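# Stack the lone cup on the paired cups with a band

## Task

With the rubber band and its strings, lift the single separate cup onto the two cups standing side by side; stretching the band open to almost twice the width a cup needs will break it. At the end the stack must stand on the island with every cup wholly inside the island's edge, the two bottom cups no more than about a thumb's width apart, the band resting on the island at least a fingernail's width clear of every cup as seen from above, and every block sitting on a bench.

## Robot and tools

Robots: three Kinova Gen3 arms, arm1, arm2 and arm3, each ending in a five-fingered right hand. Their feet (base_link) sit in the scene frame at arm1 (-0.141, 1.467, 1.025), arm2 (-1.305, -0.675, 0.999) and arm3 (1.369, -0.562, 1.036); each foot looks along its own +x. The benches under the arms have their tops at z=0.950. Reach is about 1.06 m from the joint-1 axis. A loose object may occasionally get a small nudge from outside.

Frames: one scene frame in metres, origin on the floor, +z up. The hand point sits 0.045 m ahead of the palm. In its own axes, +z runs along the straightened fingers, +y leaves the palm face, +x crosses the palm away from the thumb. Straight fingers extend 0.06 to 0.07 m past the point and lie 0.06 m behind it along -y. A wrist bracket on the little-finger side can strike things. The printed hand position can be off, more so at long reach.

move: one action for any of arm1, arm2, arm3, each given as its own object; omitted arms receive nothing but may still be pushing toward an earlier target. Inside an arm's object:
- joints: absolute targets keyed by name. joint1_rad to joint7_rad are radians (joints 1, 3, 5, 7 within -6.283..6.283; joint2 -2.249..2.249; joint4 -2.579..2.579; joint6 -2.099..2.099). Hand keys hand_little, hand_ring, hand_middle, hand_index, hand_thumb_bend run -1 (curled) to +1 (straight); hand_thumb_turn -1 puts the thumb opposite the fingers, +1 beside the palm. hand_force_limit (-1..1) is a setting: closing stops at roughly 0 to 10 N fingertip load (15 N for thumb motors). hand_speed (-0.96..1) is a setting; full speed from +0.48 upward.
- target: an absolute hand pose, a list of seven numbers [x, y, z, qw, qx, qy, qz], metres and a unit quaternion in the scene frame, written just like the printed hand line. The hand travels in a straight line from its current hand_target toward it. With target, joints may only carry the hand keys; arm joints there get the call refused.
- speed: top path speed for target, 0.002 to 0.5 m/s, default 0.25; rotation is capped at twice that value in rad/s.
- min_time_s: 0.1 to 8 s, the shortest duration for that arm's joint motions.
All parts of one action begin together; hand paths finish together and stop after 10 s even if short. Paths ignore obstacles and other arms, lag, drift, and can overshoot speed near a straight arm. cameras: a list from arm1_cam_wrist, arm2_cam_wrist, arm3_cam_wrist, cam_island, cam_low, cam_top, or ["all"]; [] gives none. A move without any action reports full state plus all images.

wait: seconds from 0 to 10, optional cameras; commands nothing new.
zoom_image: camera name and region [x0, y0, x1, y1] in pixels from the top-left, at most 504 by 504, of the newest image from that camera.
show_instructions: no arguments; shows the reference page.
finished_scene: ends the scene for good (scene 1, optional); the result must hold with no robot help.

Reading results: "move" lists robots that got motion; "as last shown" marks an uncommanded robot whose status reads "not commanded". A hand counts as done within 1 cm and 2 degrees; off_target means at rest away from the goal, possibly still pushing. time_out is a stop after which the joint holds where it landed. "joint command not followed" or "pose unreachable" means a safety check withheld arm motion (the hand part still runs); not_followed drops a hand target. hand_stopped_by gives six words for little, ring, middle, index, thumb_bend, thumb_turn: moving, target, force, stalled or fault. The *_load_n values are fingertip forces in N, positive when pushed open; a lost grip shows as a load near zero. Joint velocities are rad/s, "within noise" when still. Joint torques are positive toward larger joint values. Flange force is the outside force on the tool in its own axes, noisy. If a refused call or a stop happens, later move, wait and finished_scene calls in the same reply are skipped.

Gripping: a finger motor only starts when its target changes by at least 0.002; it runs until the target or the force limit and then locks. To grip harder, raise hand_force_limit and send a more-closed target; to release, send a more-open one. Close at hand_speed -0.94 or slower for a soft grip. With the thumb turned in front, the hand wraps objects 0.035 to 0.065 m thick, handles down to 0.025 m; thumb tip against index pad pinches light items. Scenes start with force limit 0 and speed -0.8.

Avoid: arms pressing on each other, including closing one hand on another robot's fingers (this ends the scene); hard hits, which can trigger a torque fault (joint limits 104.5 N m for joints 1 to 4, 51.3 for 5 to 7) and a 10 s freeze; straying over 5 degrees from plan; holding loads or stretched poses long enough to overheat (MOTOR HOT at 60 °C, sagging fault at 75 °C; resend keys marked limit_stop_at_motor_heat). Don't drop anything, release moving parts, push hard, overload fingers, or let anything leave the work area or reach the floor. Don't stretch the band near double a cup's needed opening.

Each tool is called after "Call:" as a command line: name --argument value for each argument, lists and objects as JSON in quotes; but a table of rows of numbers goes row by row, as --pt "numbers of a row", without its own name.

Reference images:

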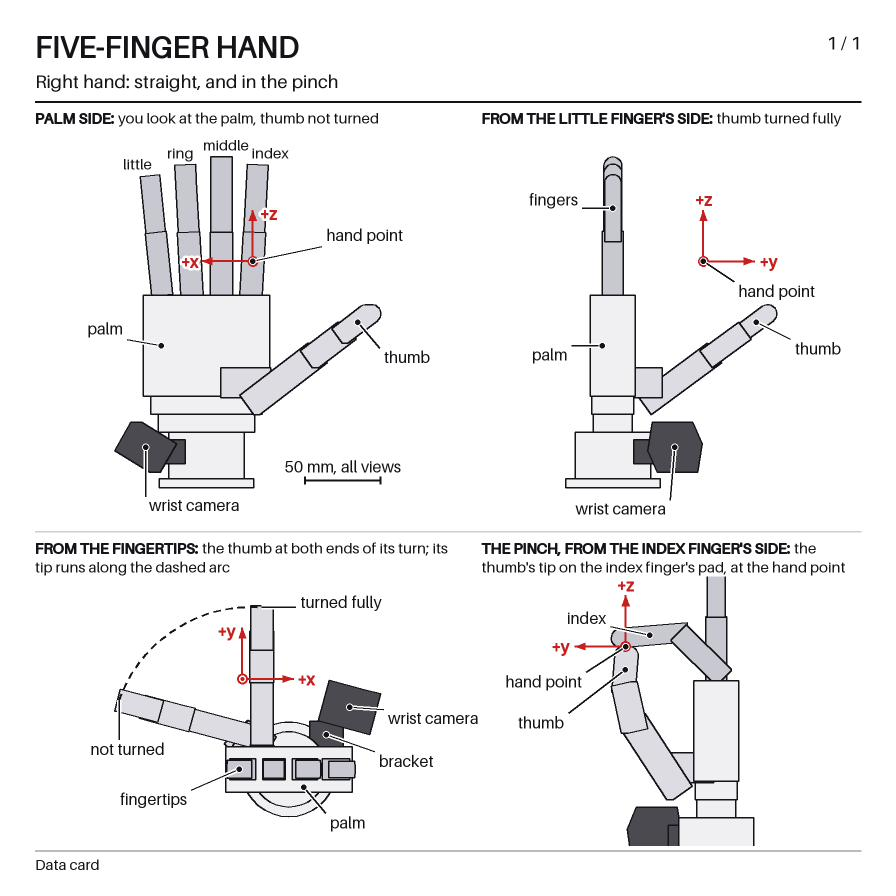

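## Session

Call:
move

Scene clock: 0.00 s.
Joint torques (N m): no reading
Motor temperatures (°C): arm1=[29 31 29 34 42 38 36] | arm2=[33 29 29 30 35 40 40] | arm3=[32 26 26 32 35 41 38]
Flange force (N): no reading
Joint velocities: within noise
arm1.joint_positions: joint1_rad=-0.837 joint2_rad=-0.311 joint3_rad=-0.046 joint4_rad=+1.416 joint5_rad=-0.077 joint6_rad=+1.863 joint7_rad=-2.138 hand_little=+1.000 hand_ring=+1.000 hand_middle=+1.000 hand_index=+1.000 hand_thumb_turn=+1.000 hand_thumb_bend=+1.000 hand_force_limit=+0.000 hand_speed=-0.800
arm1.joint_status: not commanded
arm1.hand_stopped_by: target,target,target,target,target,target
arm1.little_load_n: 0.0
arm1.ring_load_n: 0.0
arm1.middle_load_n: 0.0
arm1.index_load_n: 0.0
arm1.thumb_bend_load_n: 0.0
arm1.thumb_turn_load_n: 0.0
arm1.hand: x=+0.0862 y=+1.3328 z=+1.5474 quat_wxyz=(-0.089, -0.569, -0.817, -0.023) (m; scene frame)
arm1.hand_target: x=+0.0862 y=+1.3328 z=+1.5474 quat_wxyz=(-0.089, -0.569, -0.817, -0.023) (m; scene frame)
arm1.hand_status: not commanded
arm2.joint_positions: joint1_rad=-0.238 joint2_rad=-0.515 joint3_rad=+0.004 joint4_rad=+1.646 joint5_rad=+0.003 joint6_rad=+1.853 joint7_rad=-1.760 hand_little=+1.000 hand_ring=+1.000 hand_middle=+1.000 hand_index=+1.000 hand_thumb_turn=+1.000 hand_thumb_bend=+1.000 hand_force_limit=+0.000 hand_speed=-0.800
arm2.joint_status: not commanded
arm2.hand_stopped_by: target,target,target,target,target,target
arm2.little_load_n: 0.0
arm2.ring_load_n: 0.0
arm2.middle_load_n: 0.0
arm2.index_load_n: 0.5
arm2.thumb_bend_load_n: 0.0
arm2.thumb_turn_load_n: 0.0
arm2.hand: x=-1.1996 y=-0.5327 z=+1.4698 quat_wxyz=(-0.065, +0.286, -0.955, -0.032) (m; scene frame)
arm2.hand_target: x=-1.1996 y=-0.5327 z=+1.4698 quat_wxyz=(-0.065, +0.286, -0.955, -0.032) (m; scene frame)
arm2.hand_status: not commanded
arm3.joint_positions: joint1_rad=-0.814 joint2_rad=-0.579 joint3_rad=-0.103 joint4_rad=+1.621 joint5_rad=-0.110 joint6_rad=+1.887 joint7_rad=-1.798 hand_little=+1.000 hand_ring=+1.000 hand_middle=+1.000 hand_index=+1.000 hand_thumb_turn=+1.000 hand_thumb_bend=+1.000 hand_force_limit=+0.000 hand_speed=-0.800
arm3.joint_status: not commanded
arm3.hand_stopped_by: target,target,target,target,target,target
arm3.little_load_n: 0.0
arm3.ring_load_n: 0.0
arm3.middle_load_n: 0.0
arm3.index_load_n: 0.0
arm3.thumb_bend_load_n: 0.0
arm3.thumb_turn_load_n: 0.0
arm3.hand: x=+1.2600 y=-0.6885 z=+1.5266 quat_wxyz=(+0.047, +0.990, +0.098, -0.094) (m; scene frame)
arm3.hand_target: x=+1.2600 y=-0.6885 z=+1.5266 quat_wxyz=(+0.047, +0.990, +0.098, -0.094) (m; scene frame)
arm3.hand_status: not commanded
pictures: arm1_cam_wrist, arm2_cam_wrist, arm3_cam_wrist, cam_island, cam_low, cam_top

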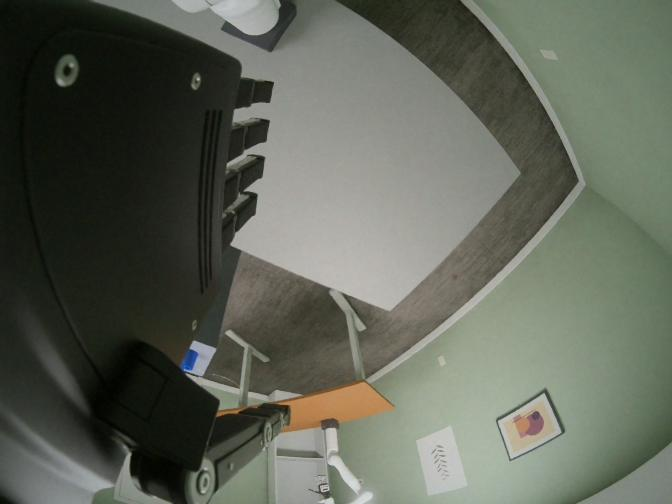

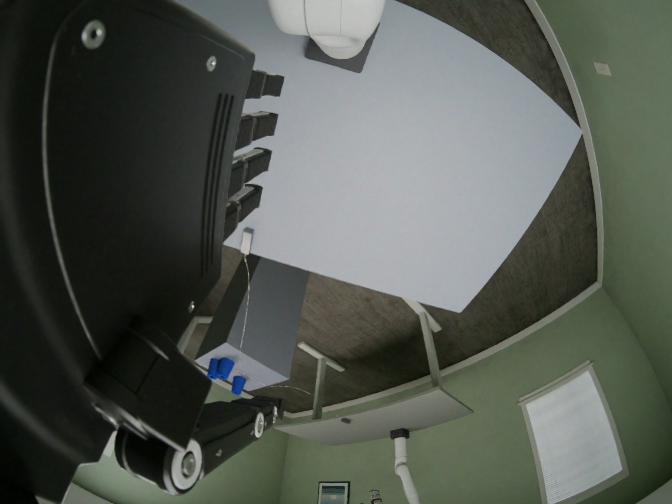

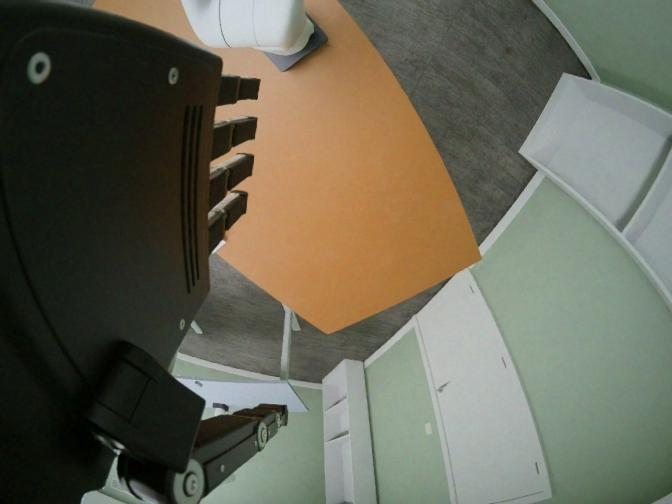

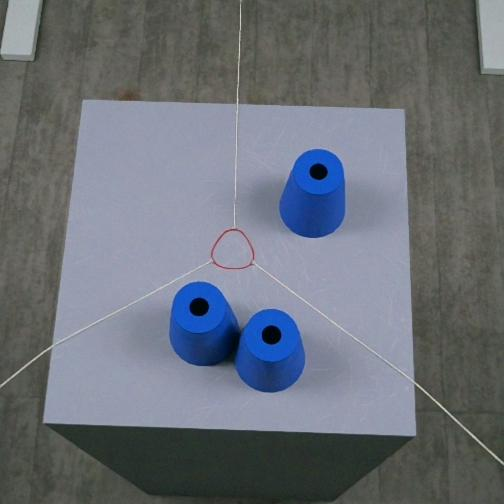

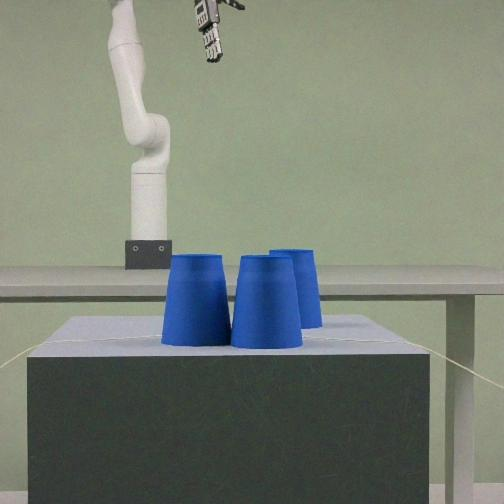

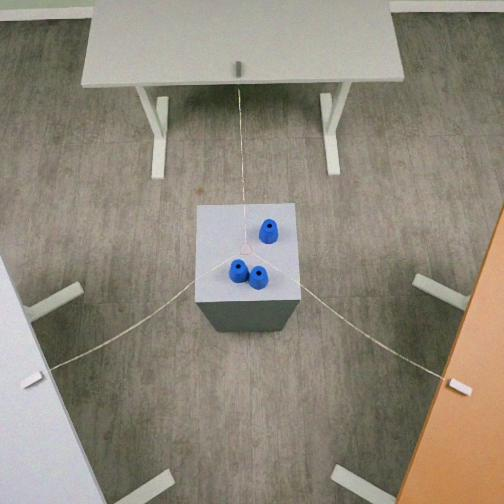

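Call:
zoom_image --camera "cam_island" --region '[160, 130, 360, 400]'

Call:
zoom_image --camera "cam_top" --region '[0, 340, 100, 420]'

Call:
zoom_image --camera "cam_top" --region '[420, 350, 500, 420]'

Call:
zoom_image --camera "cam_top" --region '[200, 40, 280, 120]'

Call:
zoom_image --camera "cam_low" --region '[100, 220, 350, 380]'

Scaled by 1.867 from the camera's image (finer frame: 720x720).

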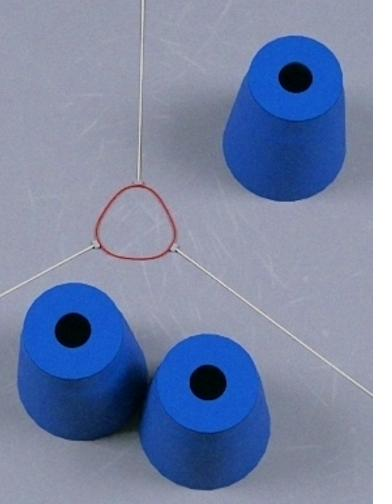

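Scaled by 5.040 from the camera's image (finer frame: 720x720).

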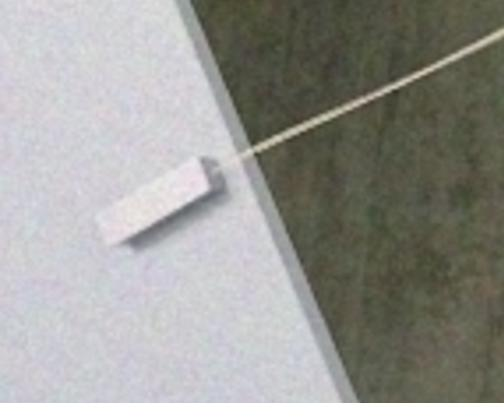

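Scaled by 6.300 from the camera's image (finer frame: 720x720).

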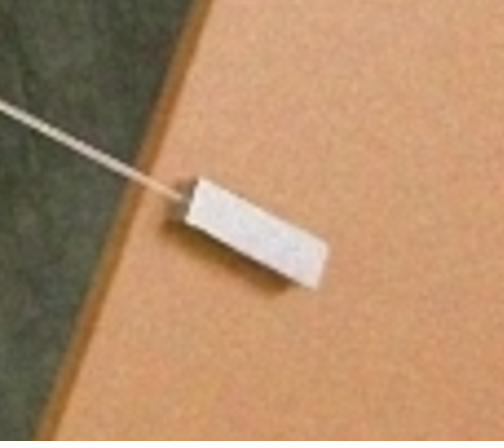

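Scaled by 6.300 from the camera's image (finer frame: 720x720).

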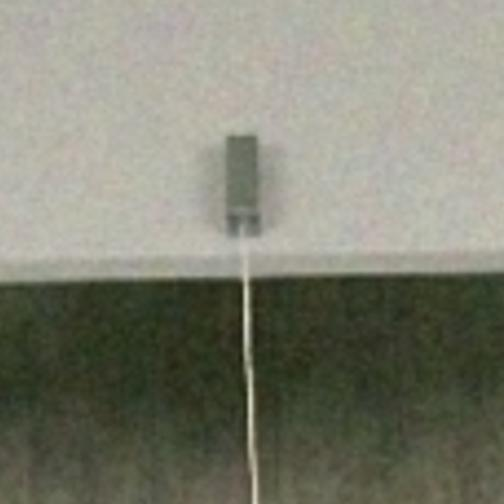

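Scaled by 2.016 from the camera's image (finer frame: 720x720).

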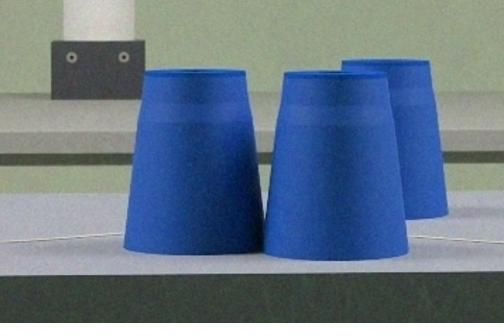

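Call:
zoom_image --camera "cam_low" --region '[150, 240, 340, 360]'

Call:
zoom_image --camera "cam_island" --region '[260, 130, 370, 250]'

Call:
zoom_image --camera "cam_island" --region '[200, 215, 270, 285]'

Scaled by 2.653 from the camera's image (finer frame: 720x720).

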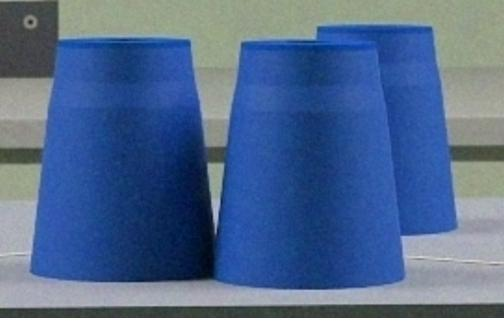

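Scaled by 4.200 from the camera's image (finer frame: 720x720).

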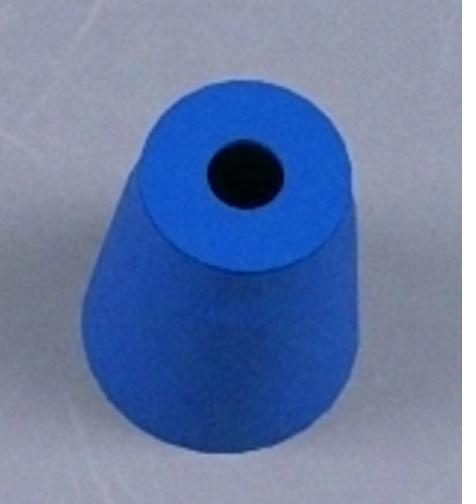

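Scaled by 7.200 from the camera's image (finer frame: 720x720).

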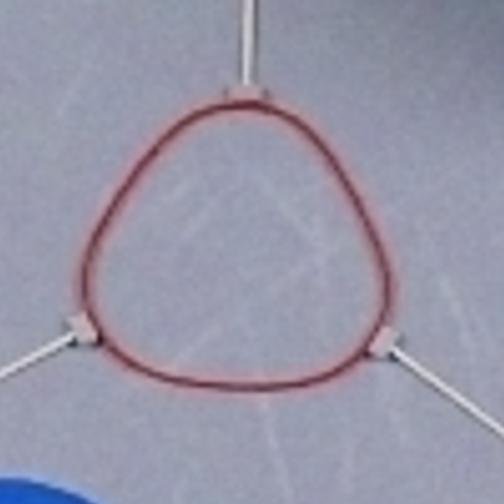

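Call:
move --arm1 '{"joints": {"joint1_rad": 0.21, "joint2_rad": 1.14, "joint3_rad": 0, "joint4_rad": 1.096, "joint5_rad": -1.144, "joint6_rad": 1.482, "joint7_rad": -4.002, "hand_thumb_turn": -1, "hand_thumb_bend": 0.25, "hand_index": 0.5, "hand_middle": 0.5, "hand_ring": 0.5, "hand_speed": -0.2}, "min_time_s": 4}' --arm2 '{"joints": {"joint1_rad": -0.373, "joint2_rad": 1.0, "joint3_rad": 0, "joint4_rad": 1.35, "joint5_rad": 1.043, "joint6_rad": 1.536, "joint7_rad": -2.436, "hand_thumb_turn": -1, "hand_thumb_bend": 0.25, "hand_index": 0.5, "hand_middle": 0.5, "hand_ring": 0.5, "hand_speed": -0.2}, "min_time_s": 4}' --arm3 '{"joints": {"joint1_rad": -0.058, "joint2_rad": 1.09, "joint3_rad": 0, "joint4_rad": 1.298, "joint5_rad": -1.345, "joint6_rad": 1.252, "joint7_rad": -3.929, "hand_thumb_turn": -1, "hand_thumb_bend": 0.25, "hand_index": 0.5, "hand_middle": 0.5, "hand_ring": 0.5, "hand_speed": -0.2}, "min_time_s": 4}' --cameras '["all"]'

Scene clock: 31.87 s.
Joint torques (N m): arm1=[-0.31 -23.81 -1.87 -6.06 -1.64 1.49 -0.04] | arm2=[1.43 -23.67 0.93 -6.43 1.26 1.38 -0.17] | arm3=[0.39 -21.76 -3.39 -5.86 -1.03 1.17 -0.25]
Motor temperatures (°C): arm1=[29 31 29 34 42 38 36] | arm2=[33 29 29 30 35 40 40] | arm3=[32 26 26 32 35 41 38]
Flange force (N): arm1=[0.3 1.0 0.0] | arm2=[1.9 4.4 0.7] | arm3=[-1.5 -0.6 -1.0]
move: arm1 done; arm2 done; arm3 done
Joint velocities: within noise
arm1.joint_positions: joint1_rad=+0.210 joint2_rad=+1.140 joint3_rad=+0.000 joint4_rad=+1.096 joint5_rad=-1.144 joint6_rad=+1.482 joint7_rad=-4.002 hand_little=+1.000 hand_ring=+0.500 hand_middle=+0.500 hand_index=+0.500 hand_thumb_turn=-1.000 hand_thumb_bend=+0.250 hand_force_limit=+0.000 hand_speed=-0.200
arm1.joint_status: all done
arm1.hand_stopped_by: target,target,target,target,target,target
arm1.little_load_n: 0.0
arm1.ring_load_n: 0.0
arm1.middle_load_n: 0.0
arm1.index_load_n: 0.0
arm1.thumb_bend_load_n: 0.0
arm1.thumb_turn_load_n: 0.0
arm1.hand: x=-0.0150 y=+0.8852 z=+1.1148 quat_wxyz=(+0.389, -0.595, +0.578, -0.400)
arm1.hand_target: x=-0.0150 y=+0.8852 z=+1.1148 quat_wxyz=(+0.389, -0.595, +0.578, -0.400)
arm1.hand_status: not commanded
arm2.joint_positions: joint1_rad=-0.373 joint2_rad=+1.000 joint3_rad=+0.000 joint4_rad=+1.350 joint5_rad=+1.043 joint6_rad=+1.536 joint7_rad=-2.436 hand_little=+1.000 hand_ring=+0.500 hand_middle=+0.500 hand_index=+0.500 hand_thumb_turn=-1.000 hand_thumb_bend=+0.250 hand_force_limit=+0.000 hand_speed=-0.200
arm2.joint_status: all done
arm2.hand_stopped_by: target,target,target,target,target,target
arm2.little_load_n: 0.0
arm2.ring_load_n: 0.0
arm2.middle_load_n: 0.0
arm2.index_load_n: 0.0
arm2.thumb_bend_load_n: 0.0
arm2.thumb_turn_load_n: 0.0
arm2.hand: x=-0.7601 y=-0.4497 z=+1.1061 quat_wxyz=(-0.152, +0.219, -0.801, +0.536)
arm2.hand_target: x=-0.7601 y=-0.4497 z=+1.1061 quat_wxyz=(-0.152, +0.219, -0.801, +0.536)
arm2.hand_status: not commanded
arm3.joint_positions: joint1_rad=-0.058 joint2_rad=+1.090 joint3_rad=+0.000 joint4_rad=+1.298 joint5_rad=-1.345 joint6_rad=+1.252 joint7_rad=-3.929 hand_little=+1.000 hand_ring=+0.500 hand_middle=+0.500 hand_index=+0.500 hand_thumb_turn=-1.000 hand_thumb_bend=+0.250 hand_force_limit=+0.000 hand_speed=-0.200
arm3.joint_status: all done
arm3.hand_stopped_by: target,target,target,target,target,target
arm3.little_load_n: 0.0
arm3.ring_load_n: 0.0
arm3.middle_load_n: 0.0
arm3.index_load_n: 0.0
arm3.thumb_bend_load_n: 0.0
arm3.thumb_turn_load_n: 0.0
arm3.hand: x=+0.7411 y=-0.5267 z=+1.1119 quat_wxyz=(+0.154, -0.211, -0.803, +0.535)
arm3.hand_target: x=+0.7411 y=-0.5267 z=+1.1119 quat_wxyz=(+0.154, -0.211, -0.803, +0.535)
arm3.hand_status: not commanded
pictures: arm1_cam_wrist, arm2_cam_wrist, arm3_cam_wrist, cam_island, cam_low, cam_top
arm1_cam_wrist: T_world_to_cam=[[-0.35133, -0.25508, -0.90084, 1.22504], [-0.53362, 0.84515, -0.0312, -0.71415], [0.7693, 0.46974, -0.43304, 0.19499]] pos_world=[-0.10069, 0.82444, 1.16572]
arm2_cam_wrist: T_world_to_cam=[[-0.39018, 0.1375, -0.91041, 0.77453], [0.4452, 0.89369, -0.05583, 0.80825], [0.80595, -0.4271, -0.40991, 0.98998]] pos_world=[-0.8555, -0.406, 1.15607]
arm3_cam_wrist: T_world_to_cam=[[-0.01217, 0.44292, -0.89648, 1.24275], [0.99988, 0.01356, -0.00687, -0.71878], [0.00911, -0.89646, -0.44303, 0.12785]] pos_world=[0.73265, -0.42608, 1.16581]

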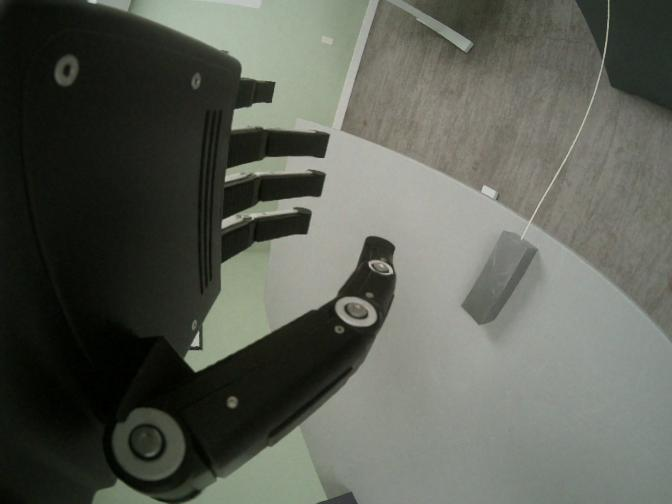

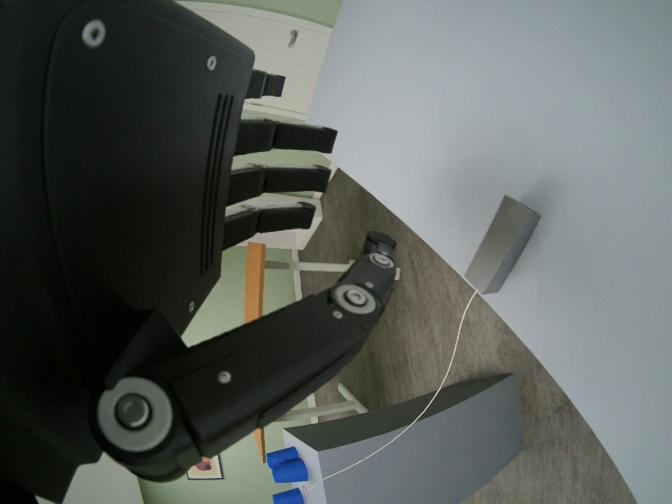

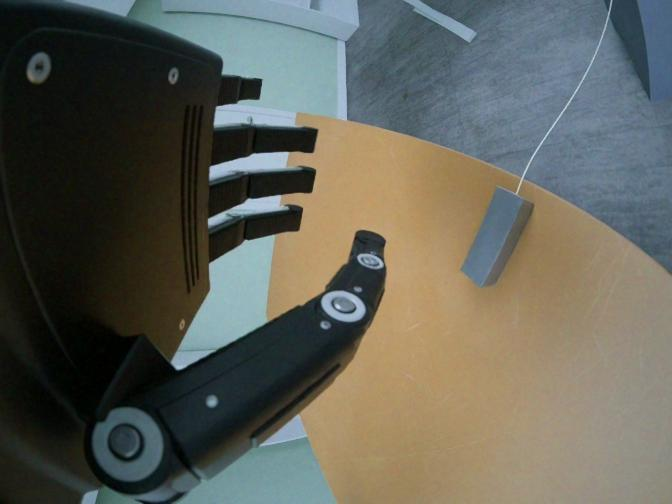

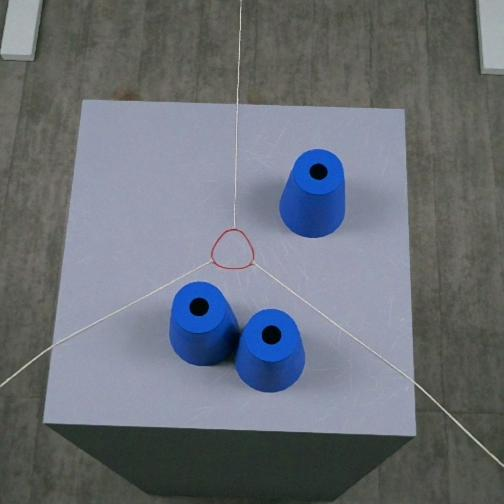

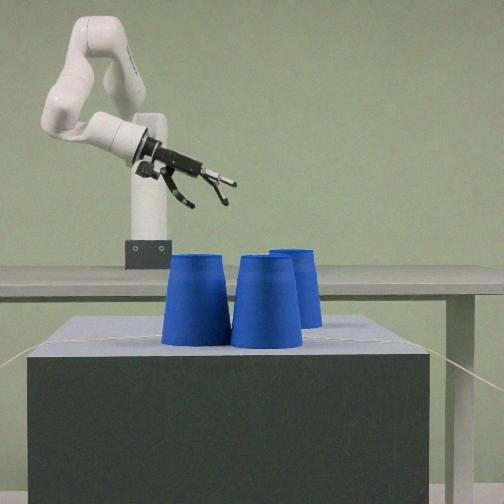

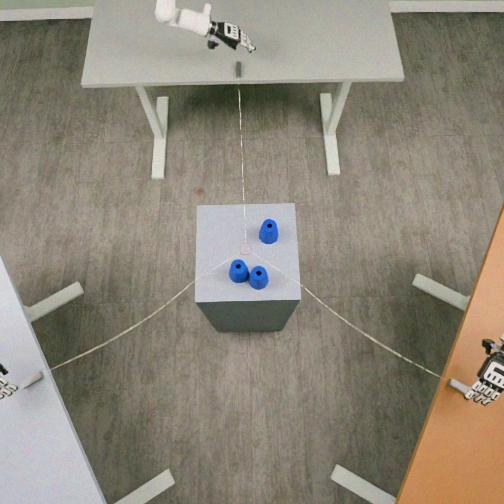

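Call:
zoom_image --camera "arm1_cam_wrist" --region '[440, 210, 560, 340]'

Call:
zoom_image --camera "arm2_cam_wrist" --region '[440, 180, 560, 310]'

Call:
zoom_image --camera "arm3_cam_wrist" --region '[440, 170, 560, 300]'

Scaled by 3.877 from the camera's image (finer frame: 960x720).

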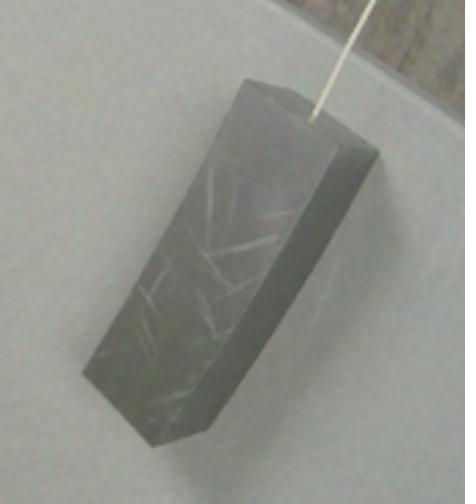

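Scaled by 3.877 from the camera's image (finer frame: 960x720).

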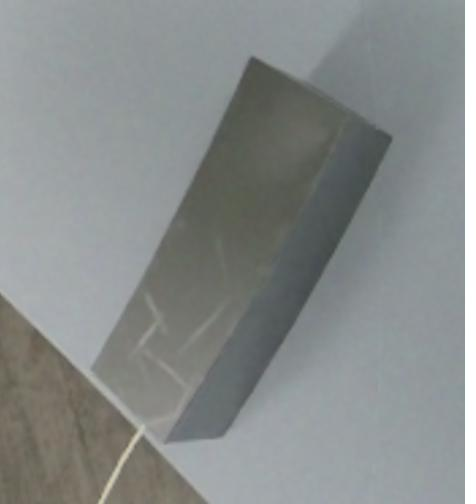

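Scaled by 3.877 from the camera's image (finer frame: 960x720).

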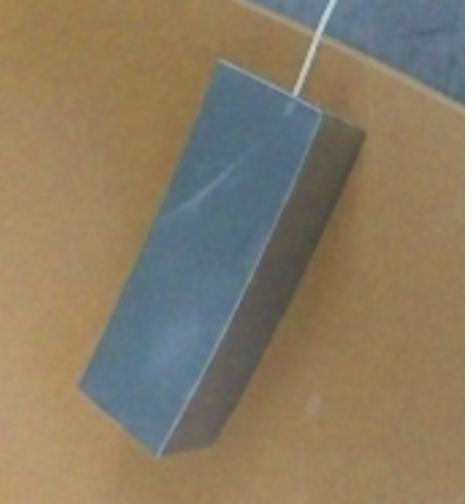

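Call:
move --arm1 '{"target": [-0.0299, 0.9087, 1.03, 0.389, -0.595, 0.578, -0.400], "speed": 0.1, "joints": {"hand_thumb_bend": 0.3}}' --arm2 '{"target": [-0.7527, -0.4524, 1.03, -0.152, 0.219, -0.801, 0.536], "speed": 0.1, "joints": {"hand_thumb_bend": 0.3}}' --arm3 '{"target": [0.7387, -0.5333, 1.03, 0.154, -0.211, -0.803, 0.535], "speed": 0.1, "joints": {"hand_thumb_bend": 0.3}}' --cameras '["arm1_cam_wrist", "arm2_cam_wrist", "arm3_cam_wrist"]'

Scene clock: 92.43 s.
Joint torques (N m): arm1=[-0.33 -23.62 -1.93 -5.17 -1.35 1.77 -0.05] | arm2=[1.43 -24.38 1.12 -5.82 1.1 1.5 -0.17] | arm3=[0.36 -22.32 -3.52 -5.26 -0.84 1.31 -0.37]
Motor temperatures (°C): arm1=[29 32 29 34 42 38 36] | arm2=[33 29 29 30 35 40 40] | arm3=[32 27 26 32 35 40 38]
Flange force (N): arm1=[-0.6 0.9 0.2] | arm2=[2.4 4.2 0.9] | arm3=[-2.0 -0.6 -1.2]
move: arm1 done; arm2 done; arm3 done
Joint velocities: within noise
arm1.joint_positions: joint1_rad=+0.243 joint2_rad=+1.255 joint3_rad=-0.002 joint4_rad=+1.153 joint5_rad=-1.140 joint6_rad=+1.431 joint7_rad=-3.835 hand_little=+1.000 hand_ring=+0.500 hand_middle=+0.500 hand_index=+0.500 hand_thumb_turn=-1.000 hand_thumb_bend=+0.300 hand_force_limit=+0.000 hand_speed=-0.200
arm1.joint_status: all done
arm1.hand_stopped_by: target,target,target,target,target,target
arm1.little_load_n: 0.0
arm1.ring_load_n: 0.0
arm1.middle_load_n: 0.0
arm1.index_load_n: 0.0
arm1.thumb_bend_load_n: 0.0
arm1.thumb_turn_load_n: 0.0
arm1.hand: x=-0.0299 y=+0.9087 z=+1.0300 quat_wxyz=(+0.389, -0.595, +0.578, -0.400)
arm1.hand_target: x=-0.0299 y=+0.9087 z=+1.0300 quat_wxyz=(+0.389, -0.595, +0.578, -0.400)
arm1.hand_status: done (0.000 m and 0.0 deg from the pose sent, 0.089 m and 0.0 deg at the start)
arm2.joint_positions: joint1_rad=-0.361 joint2_rad=+1.143 joint3_rad=+0.002 joint4_rad=+1.315 joint5_rad=+1.057 joint6_rad=+1.472 joint7_rad=-2.524 hand_little=+1.000 hand_ring=+0.500 hand_middle=+0.500 hand_index=+0.500 hand_thumb_turn=-1.000 hand_thumb_bend=+0.300 hand_force_limit=+0.000 hand_speed=-0.200
arm2.joint_status: all done
arm2.hand_stopped_by: target,target,target,target,target,target
arm2.little_load_n: 0.0
arm2.ring_load_n: 0.0
arm2.middle_load_n: 0.0
arm2.index_load_n: 0.0
arm2.thumb_bend_load_n: 0.0
arm2.thumb_turn_load_n: 0.0
arm2.hand: x=-0.7527 y=-0.4524 z=+1.0300 quat_wxyz=(-0.152, +0.219, -0.801, +0.536)
arm2.hand_target: x=-0.7527 y=-0.4524 z=+1.0300 quat_wxyz=(-0.152, +0.219, -0.801, +0.536)
arm2.hand_status: done (0.000 m and 0.0 deg from the pose sent, 0.077 m and 0.1 deg at the start)
arm3.joint_positions: joint1_rad=-0.061 joint2_rad=+1.244 joint3_rad=-0.018 joint4_rad=+1.256 joint5_rad=-1.378 joint6_rad=+1.211 joint7_rad=-3.818 hand_little=+1.000 hand_ring=+0.500 hand_middle=+0.500 hand_index=+0.500 hand_thumb_turn=-1.000 hand_thumb_bend=+0.300 hand_force_limit=+0.000 hand_speed=-0.200
arm3.joint_status: all done
arm3.hand_stopped_by: target,target,target,target,target,target
arm3.little_load_n: 0.0
arm3.ring_load_n: 0.0
arm3.middle_load_n: 0.0
arm3.index_load_n: 0.0
arm3.thumb_bend_load_n: 0.0
arm3.thumb_turn_load_n: 0.0
arm3.hand: x=+0.7387 y=-0.5333 z=+1.0300 quat_wxyz=(+0.154, -0.211, -0.803, +0.535)
arm3.hand_target: x=+0.7387 y=-0.5333 z=+1.0300 quat_wxyz=(+0.154, -0.211, -0.803, +0.535)
arm3.hand_status: done (0.000 m and 0.0 deg from the pose sent, 0.082 m and 0.1 deg at the start)
arm1_cam_wrist: T_world_to_cam=[[-0.35102, -0.25487, -0.90101, 1.14946], [-0.53307, 0.84548, -0.03148, -0.74451], [0.76982, 0.46925, -0.43265, 0.15874]] pos_world=[-0.11559, 0.84794, 1.08092]
arm2_cam_wrist: T_world_to_cam=[[-0.3915, 0.13794, -0.90978, 0.70708], [0.44476, 0.89391, -0.05585, 0.80296], [0.80556, -0.4265, -0.41131, 0.95313]] pos_world=[-0.8481, -0.4088, 1.08017]
arm3_cam_wrist: T_world_to_cam=[[-0.01192, 0.44199, -0.89694, 1.17201], [0.99988, 0.01389, -0.00645, -0.71707], [0.00961, -0.89691, -0.44211, 0.08416]] pos_world=[0.73015, -0.43257, 1.08381]

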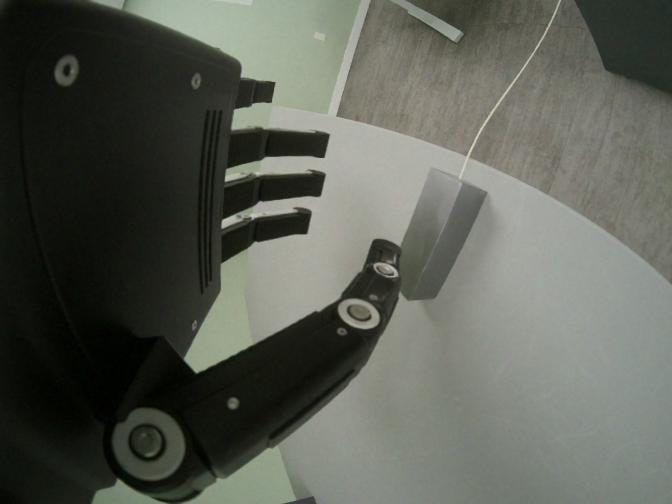

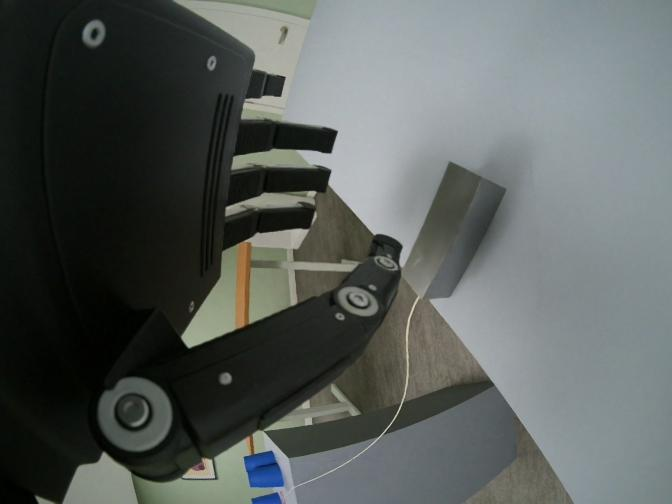

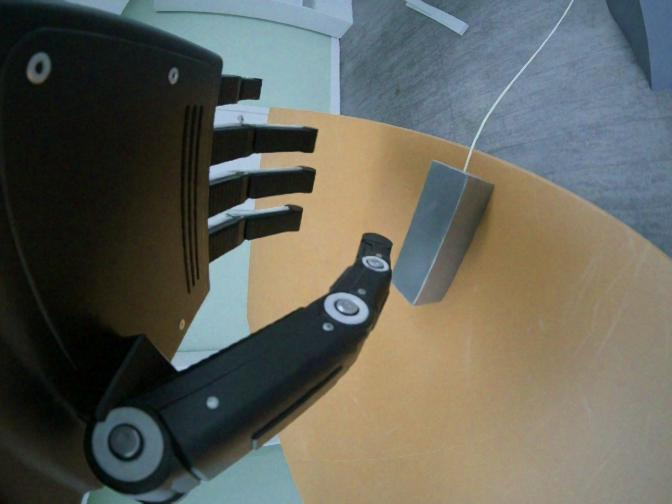

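Call:
move --arm1 '{"target": [-0.0339, 0.9087, 0.995, 0.389, -0.595, 0.578, -0.400], "speed": 0.1}' --arm2 '{"target": [-0.7548, -0.4490, 0.995, -0.152, 0.219, -0.801, 0.536], "speed": 0.1}' --arm3 '{"target": [0.7407, -0.5299, 0.995, 0.154, -0.211, -0.803, 0.535], "speed": 0.1}' --cameras '["arm1_cam_wrist", "arm2_cam_wrist", "arm3_cam_wrist"]'

Call:
zoom_image --camera "arm1_cam_wrist" --region '[280, 130, 480, 330]'

Call:
zoom_image --camera "arm2_cam_wrist" --region '[280, 130, 480, 330]'

Call:
zoom_image --camera "arm3_cam_wrist" --region '[280, 130, 480, 330]'

Scene clock: 111.97 s.
Joint torques (N m): arm1=[-0.37 -23.82 -2.04 -4.92 -1.33 1.81 -0.04] | arm2=[1.4 -24.66 1.15 -5.52 1.05 1.55 -0.14] | arm3=[0.51 -22.38 -3.49 -4.94 -0.74 1.34 -0.39]
Motor temperatures (°C): arm1=[29 32 29 34 42 38 36] | arm2=[33 30 29 30 35 40 40] | arm3=[32 27 26 32 35 40 38]
Flange force (N): arm1=[-0.3 1.1 0.0] | arm2=[2.5 4.1 1.0] | arm3=[-1.8 -0.8 -1.1]
move: arm1 done; arm2 done; arm3 done
Joint velocities: within noise
arm1.joint_positions: joint1_rad=+0.249 joint2_rad=+1.326 joint3_rad=-0.002 joint4_rad=+1.113 joint5_rad=-1.140 joint6_rad=+1.422 joint7_rad=-3.805 hand_little=+1.000 hand_ring=+0.500 hand_middle=+0.500 hand_index=+0.500 hand_thumb_turn=-1.000 hand_thumb_bend=+0.300 hand_force_limit=+0.000 hand_speed=-0.200
arm1.joint_status: not commanded
arm1.hand_stopped_by: target,target,target,target,target,target
arm1.little_load_n: 0.0
arm1.ring_load_n: 0.0
arm1.middle_load_n: 0.0
arm1.index_load_n: 0.0
arm1.thumb_bend_load_n: 0.0
arm1.thumb_turn_load_n: 0.0
arm1.hand: x=-0.0339 y=+0.9087 z=+0.9950 quat_wxyz=(+0.389, -0.595, +0.578, -0.400)
arm1.hand_target: x=-0.0339 y=+0.9087 z=+0.9950 quat_wxyz=(+0.389, -0.595, +0.578, -0.400)
arm1.hand_status: done (0.000 m and 0.0 deg from the pose sent, 0.035 m and 0.0 deg at the start)
arm2.joint_positions: joint1_rad=-0.366 joint2_rad=+1.213 joint3_rad=+0.000 joint4_rad=+1.284 joint5_rad=+1.057 joint6_rad=+1.458 joint7_rad=-2.561 hand_little=+1.000 hand_ring=+0.500 hand_middle=+0.500 hand_index=+0.500 hand_thumb_turn=-1.000 hand_thumb_bend=+0.300 hand_force_limit=+0.000 hand_speed=-0.200
arm2.joint_status: not commanded
arm2.hand_stopped_by: target,target,target,target,target,target
arm2.little_load_n: 0.0
arm2.ring_load_n: 0.0
arm2.middle_load_n: 0.0
arm2.index_load_n: 0.0
arm2.thumb_bend_load_n: 0.0
arm2.thumb_turn_load_n: 0.0
arm2.hand: x=-0.7548 y=-0.4490 z=+0.9950 quat_wxyz=(-0.152, +0.219, -0.801, +0.536)
arm2.hand_target: x=-0.7548 y=-0.4490 z=+0.9950 quat_wxyz=(-0.152, +0.219, -0.801, +0.536)
arm2.hand_status: done (0.000 m and 0.0 deg from the pose sent, 0.035 m and 0.0 deg at the start)
arm3.joint_positions: joint1_rad=-0.054 joint2_rad=+1.315 joint3_rad=-0.020 joint4_rad=+1.220 joint5_rad=-1.383 joint6_rad=+1.207 joint7_rad=-3.781 hand_little=+1.000 hand_ring=+0.500 hand_middle=+0.500 hand_index=+0.500 hand_thumb_turn=-1.000 hand_thumb_bend=+0.300 hand_force_limit=+0.000 hand_speed=-0.200
arm3.joint_status: not commanded
arm3.hand_stopped_by: target,target,target,target,target,target
arm3.little_load_n: 0.0
arm3.ring_load_n: 0.0
arm3.middle_load_n: 0.0
arm3.index_load_n: 0.0
arm3.thumb_bend_load_n: 0.0
arm3.thumb_turn_load_n: 0.0
arm3.hand: x=+0.7407 y=-0.5299 z=+0.9950 quat_wxyz=(+0.154, -0.211, -0.803, +0.535)
arm3.hand_target: x=+0.7407 y=-0.5299 z=+0.9950 quat_wxyz=(+0.154, -0.211, -0.803, +0.535)
arm3.hand_status: done (0.000 m and 0.0 deg from the pose sent, 0.035 m and 0.0 deg at the start)
arm1_cam_wrist: T_world_to_cam=[[-0.35098, -0.25495, -0.90101, 1.11659], [-0.5331, 0.84546, -0.03157, -0.74765], [0.76982, 0.46925, -0.43265, 0.14668]] pos_world=[-0.11959, 0.84794, 1.04592]
arm2_cam_wrist: T_world_to_cam=[[-0.3915, 0.13794, -0.90978, 0.67395], [0.44476, 0.89391, -0.05585, 0.7989], [0.80556, -0.4265, -0.41131, 0.94187]] pos_world=[-0.8502, -0.4054, 1.04517]
arm3_cam_wrist: T_world_to_cam=[[-0.01192, 0.44199, -0.89694, 1.13914], [0.99988, 0.01389, -0.00645, -0.71934], [0.00961, -0.89691, -0.44211, 0.07171]] pos_world=[0.73215, -0.42917, 1.04881]

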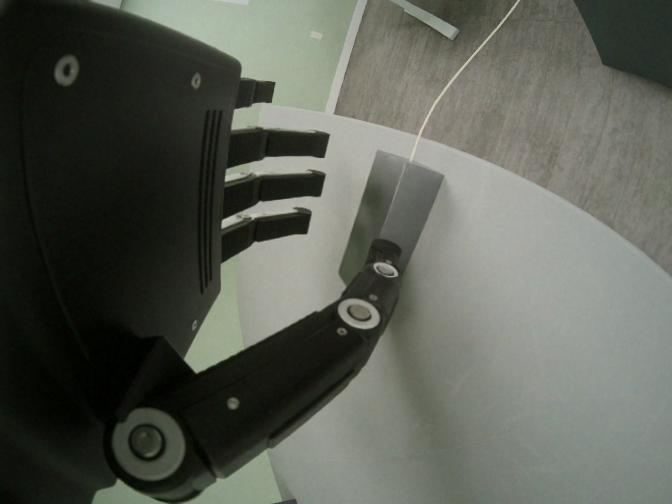

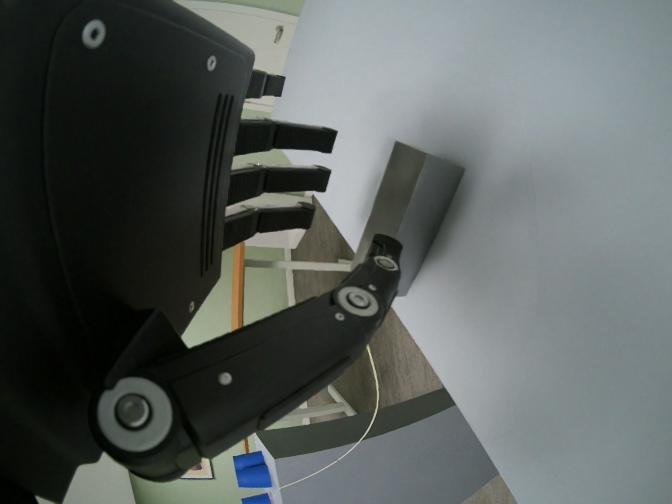

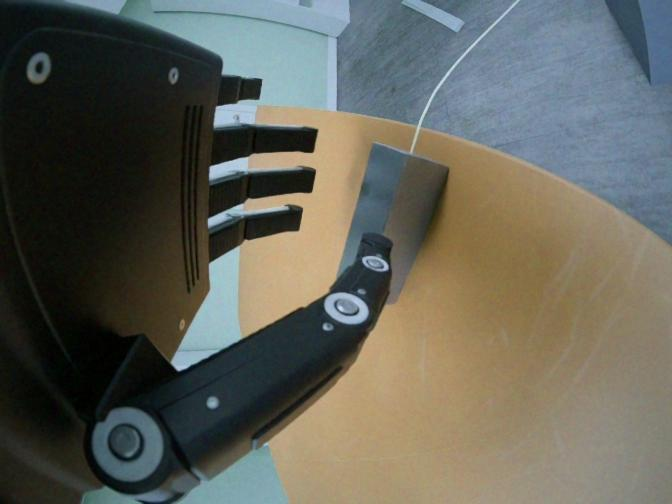

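Scaled by 2.520 from the camera's image (finer frame: 960x720).

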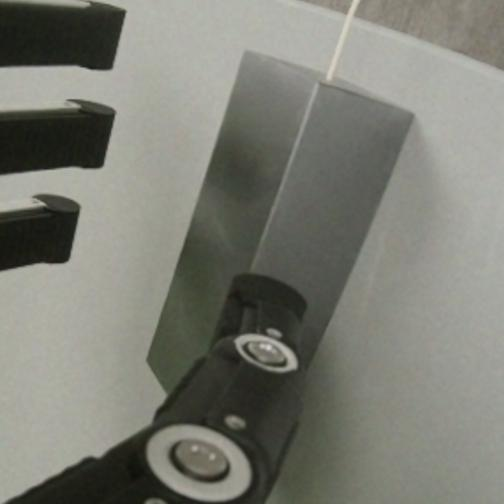

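Scaled by 2.520 from the camera's image (finer frame: 960x720).

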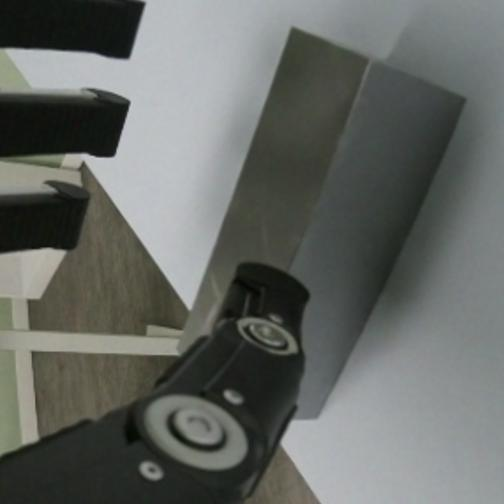

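Scaled by 2.520 from the camera's image (finer frame: 960x720).

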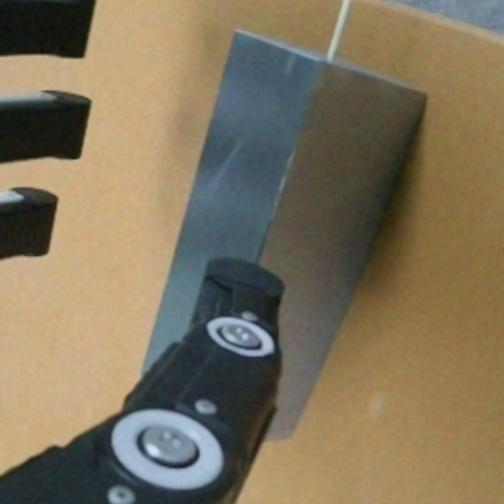

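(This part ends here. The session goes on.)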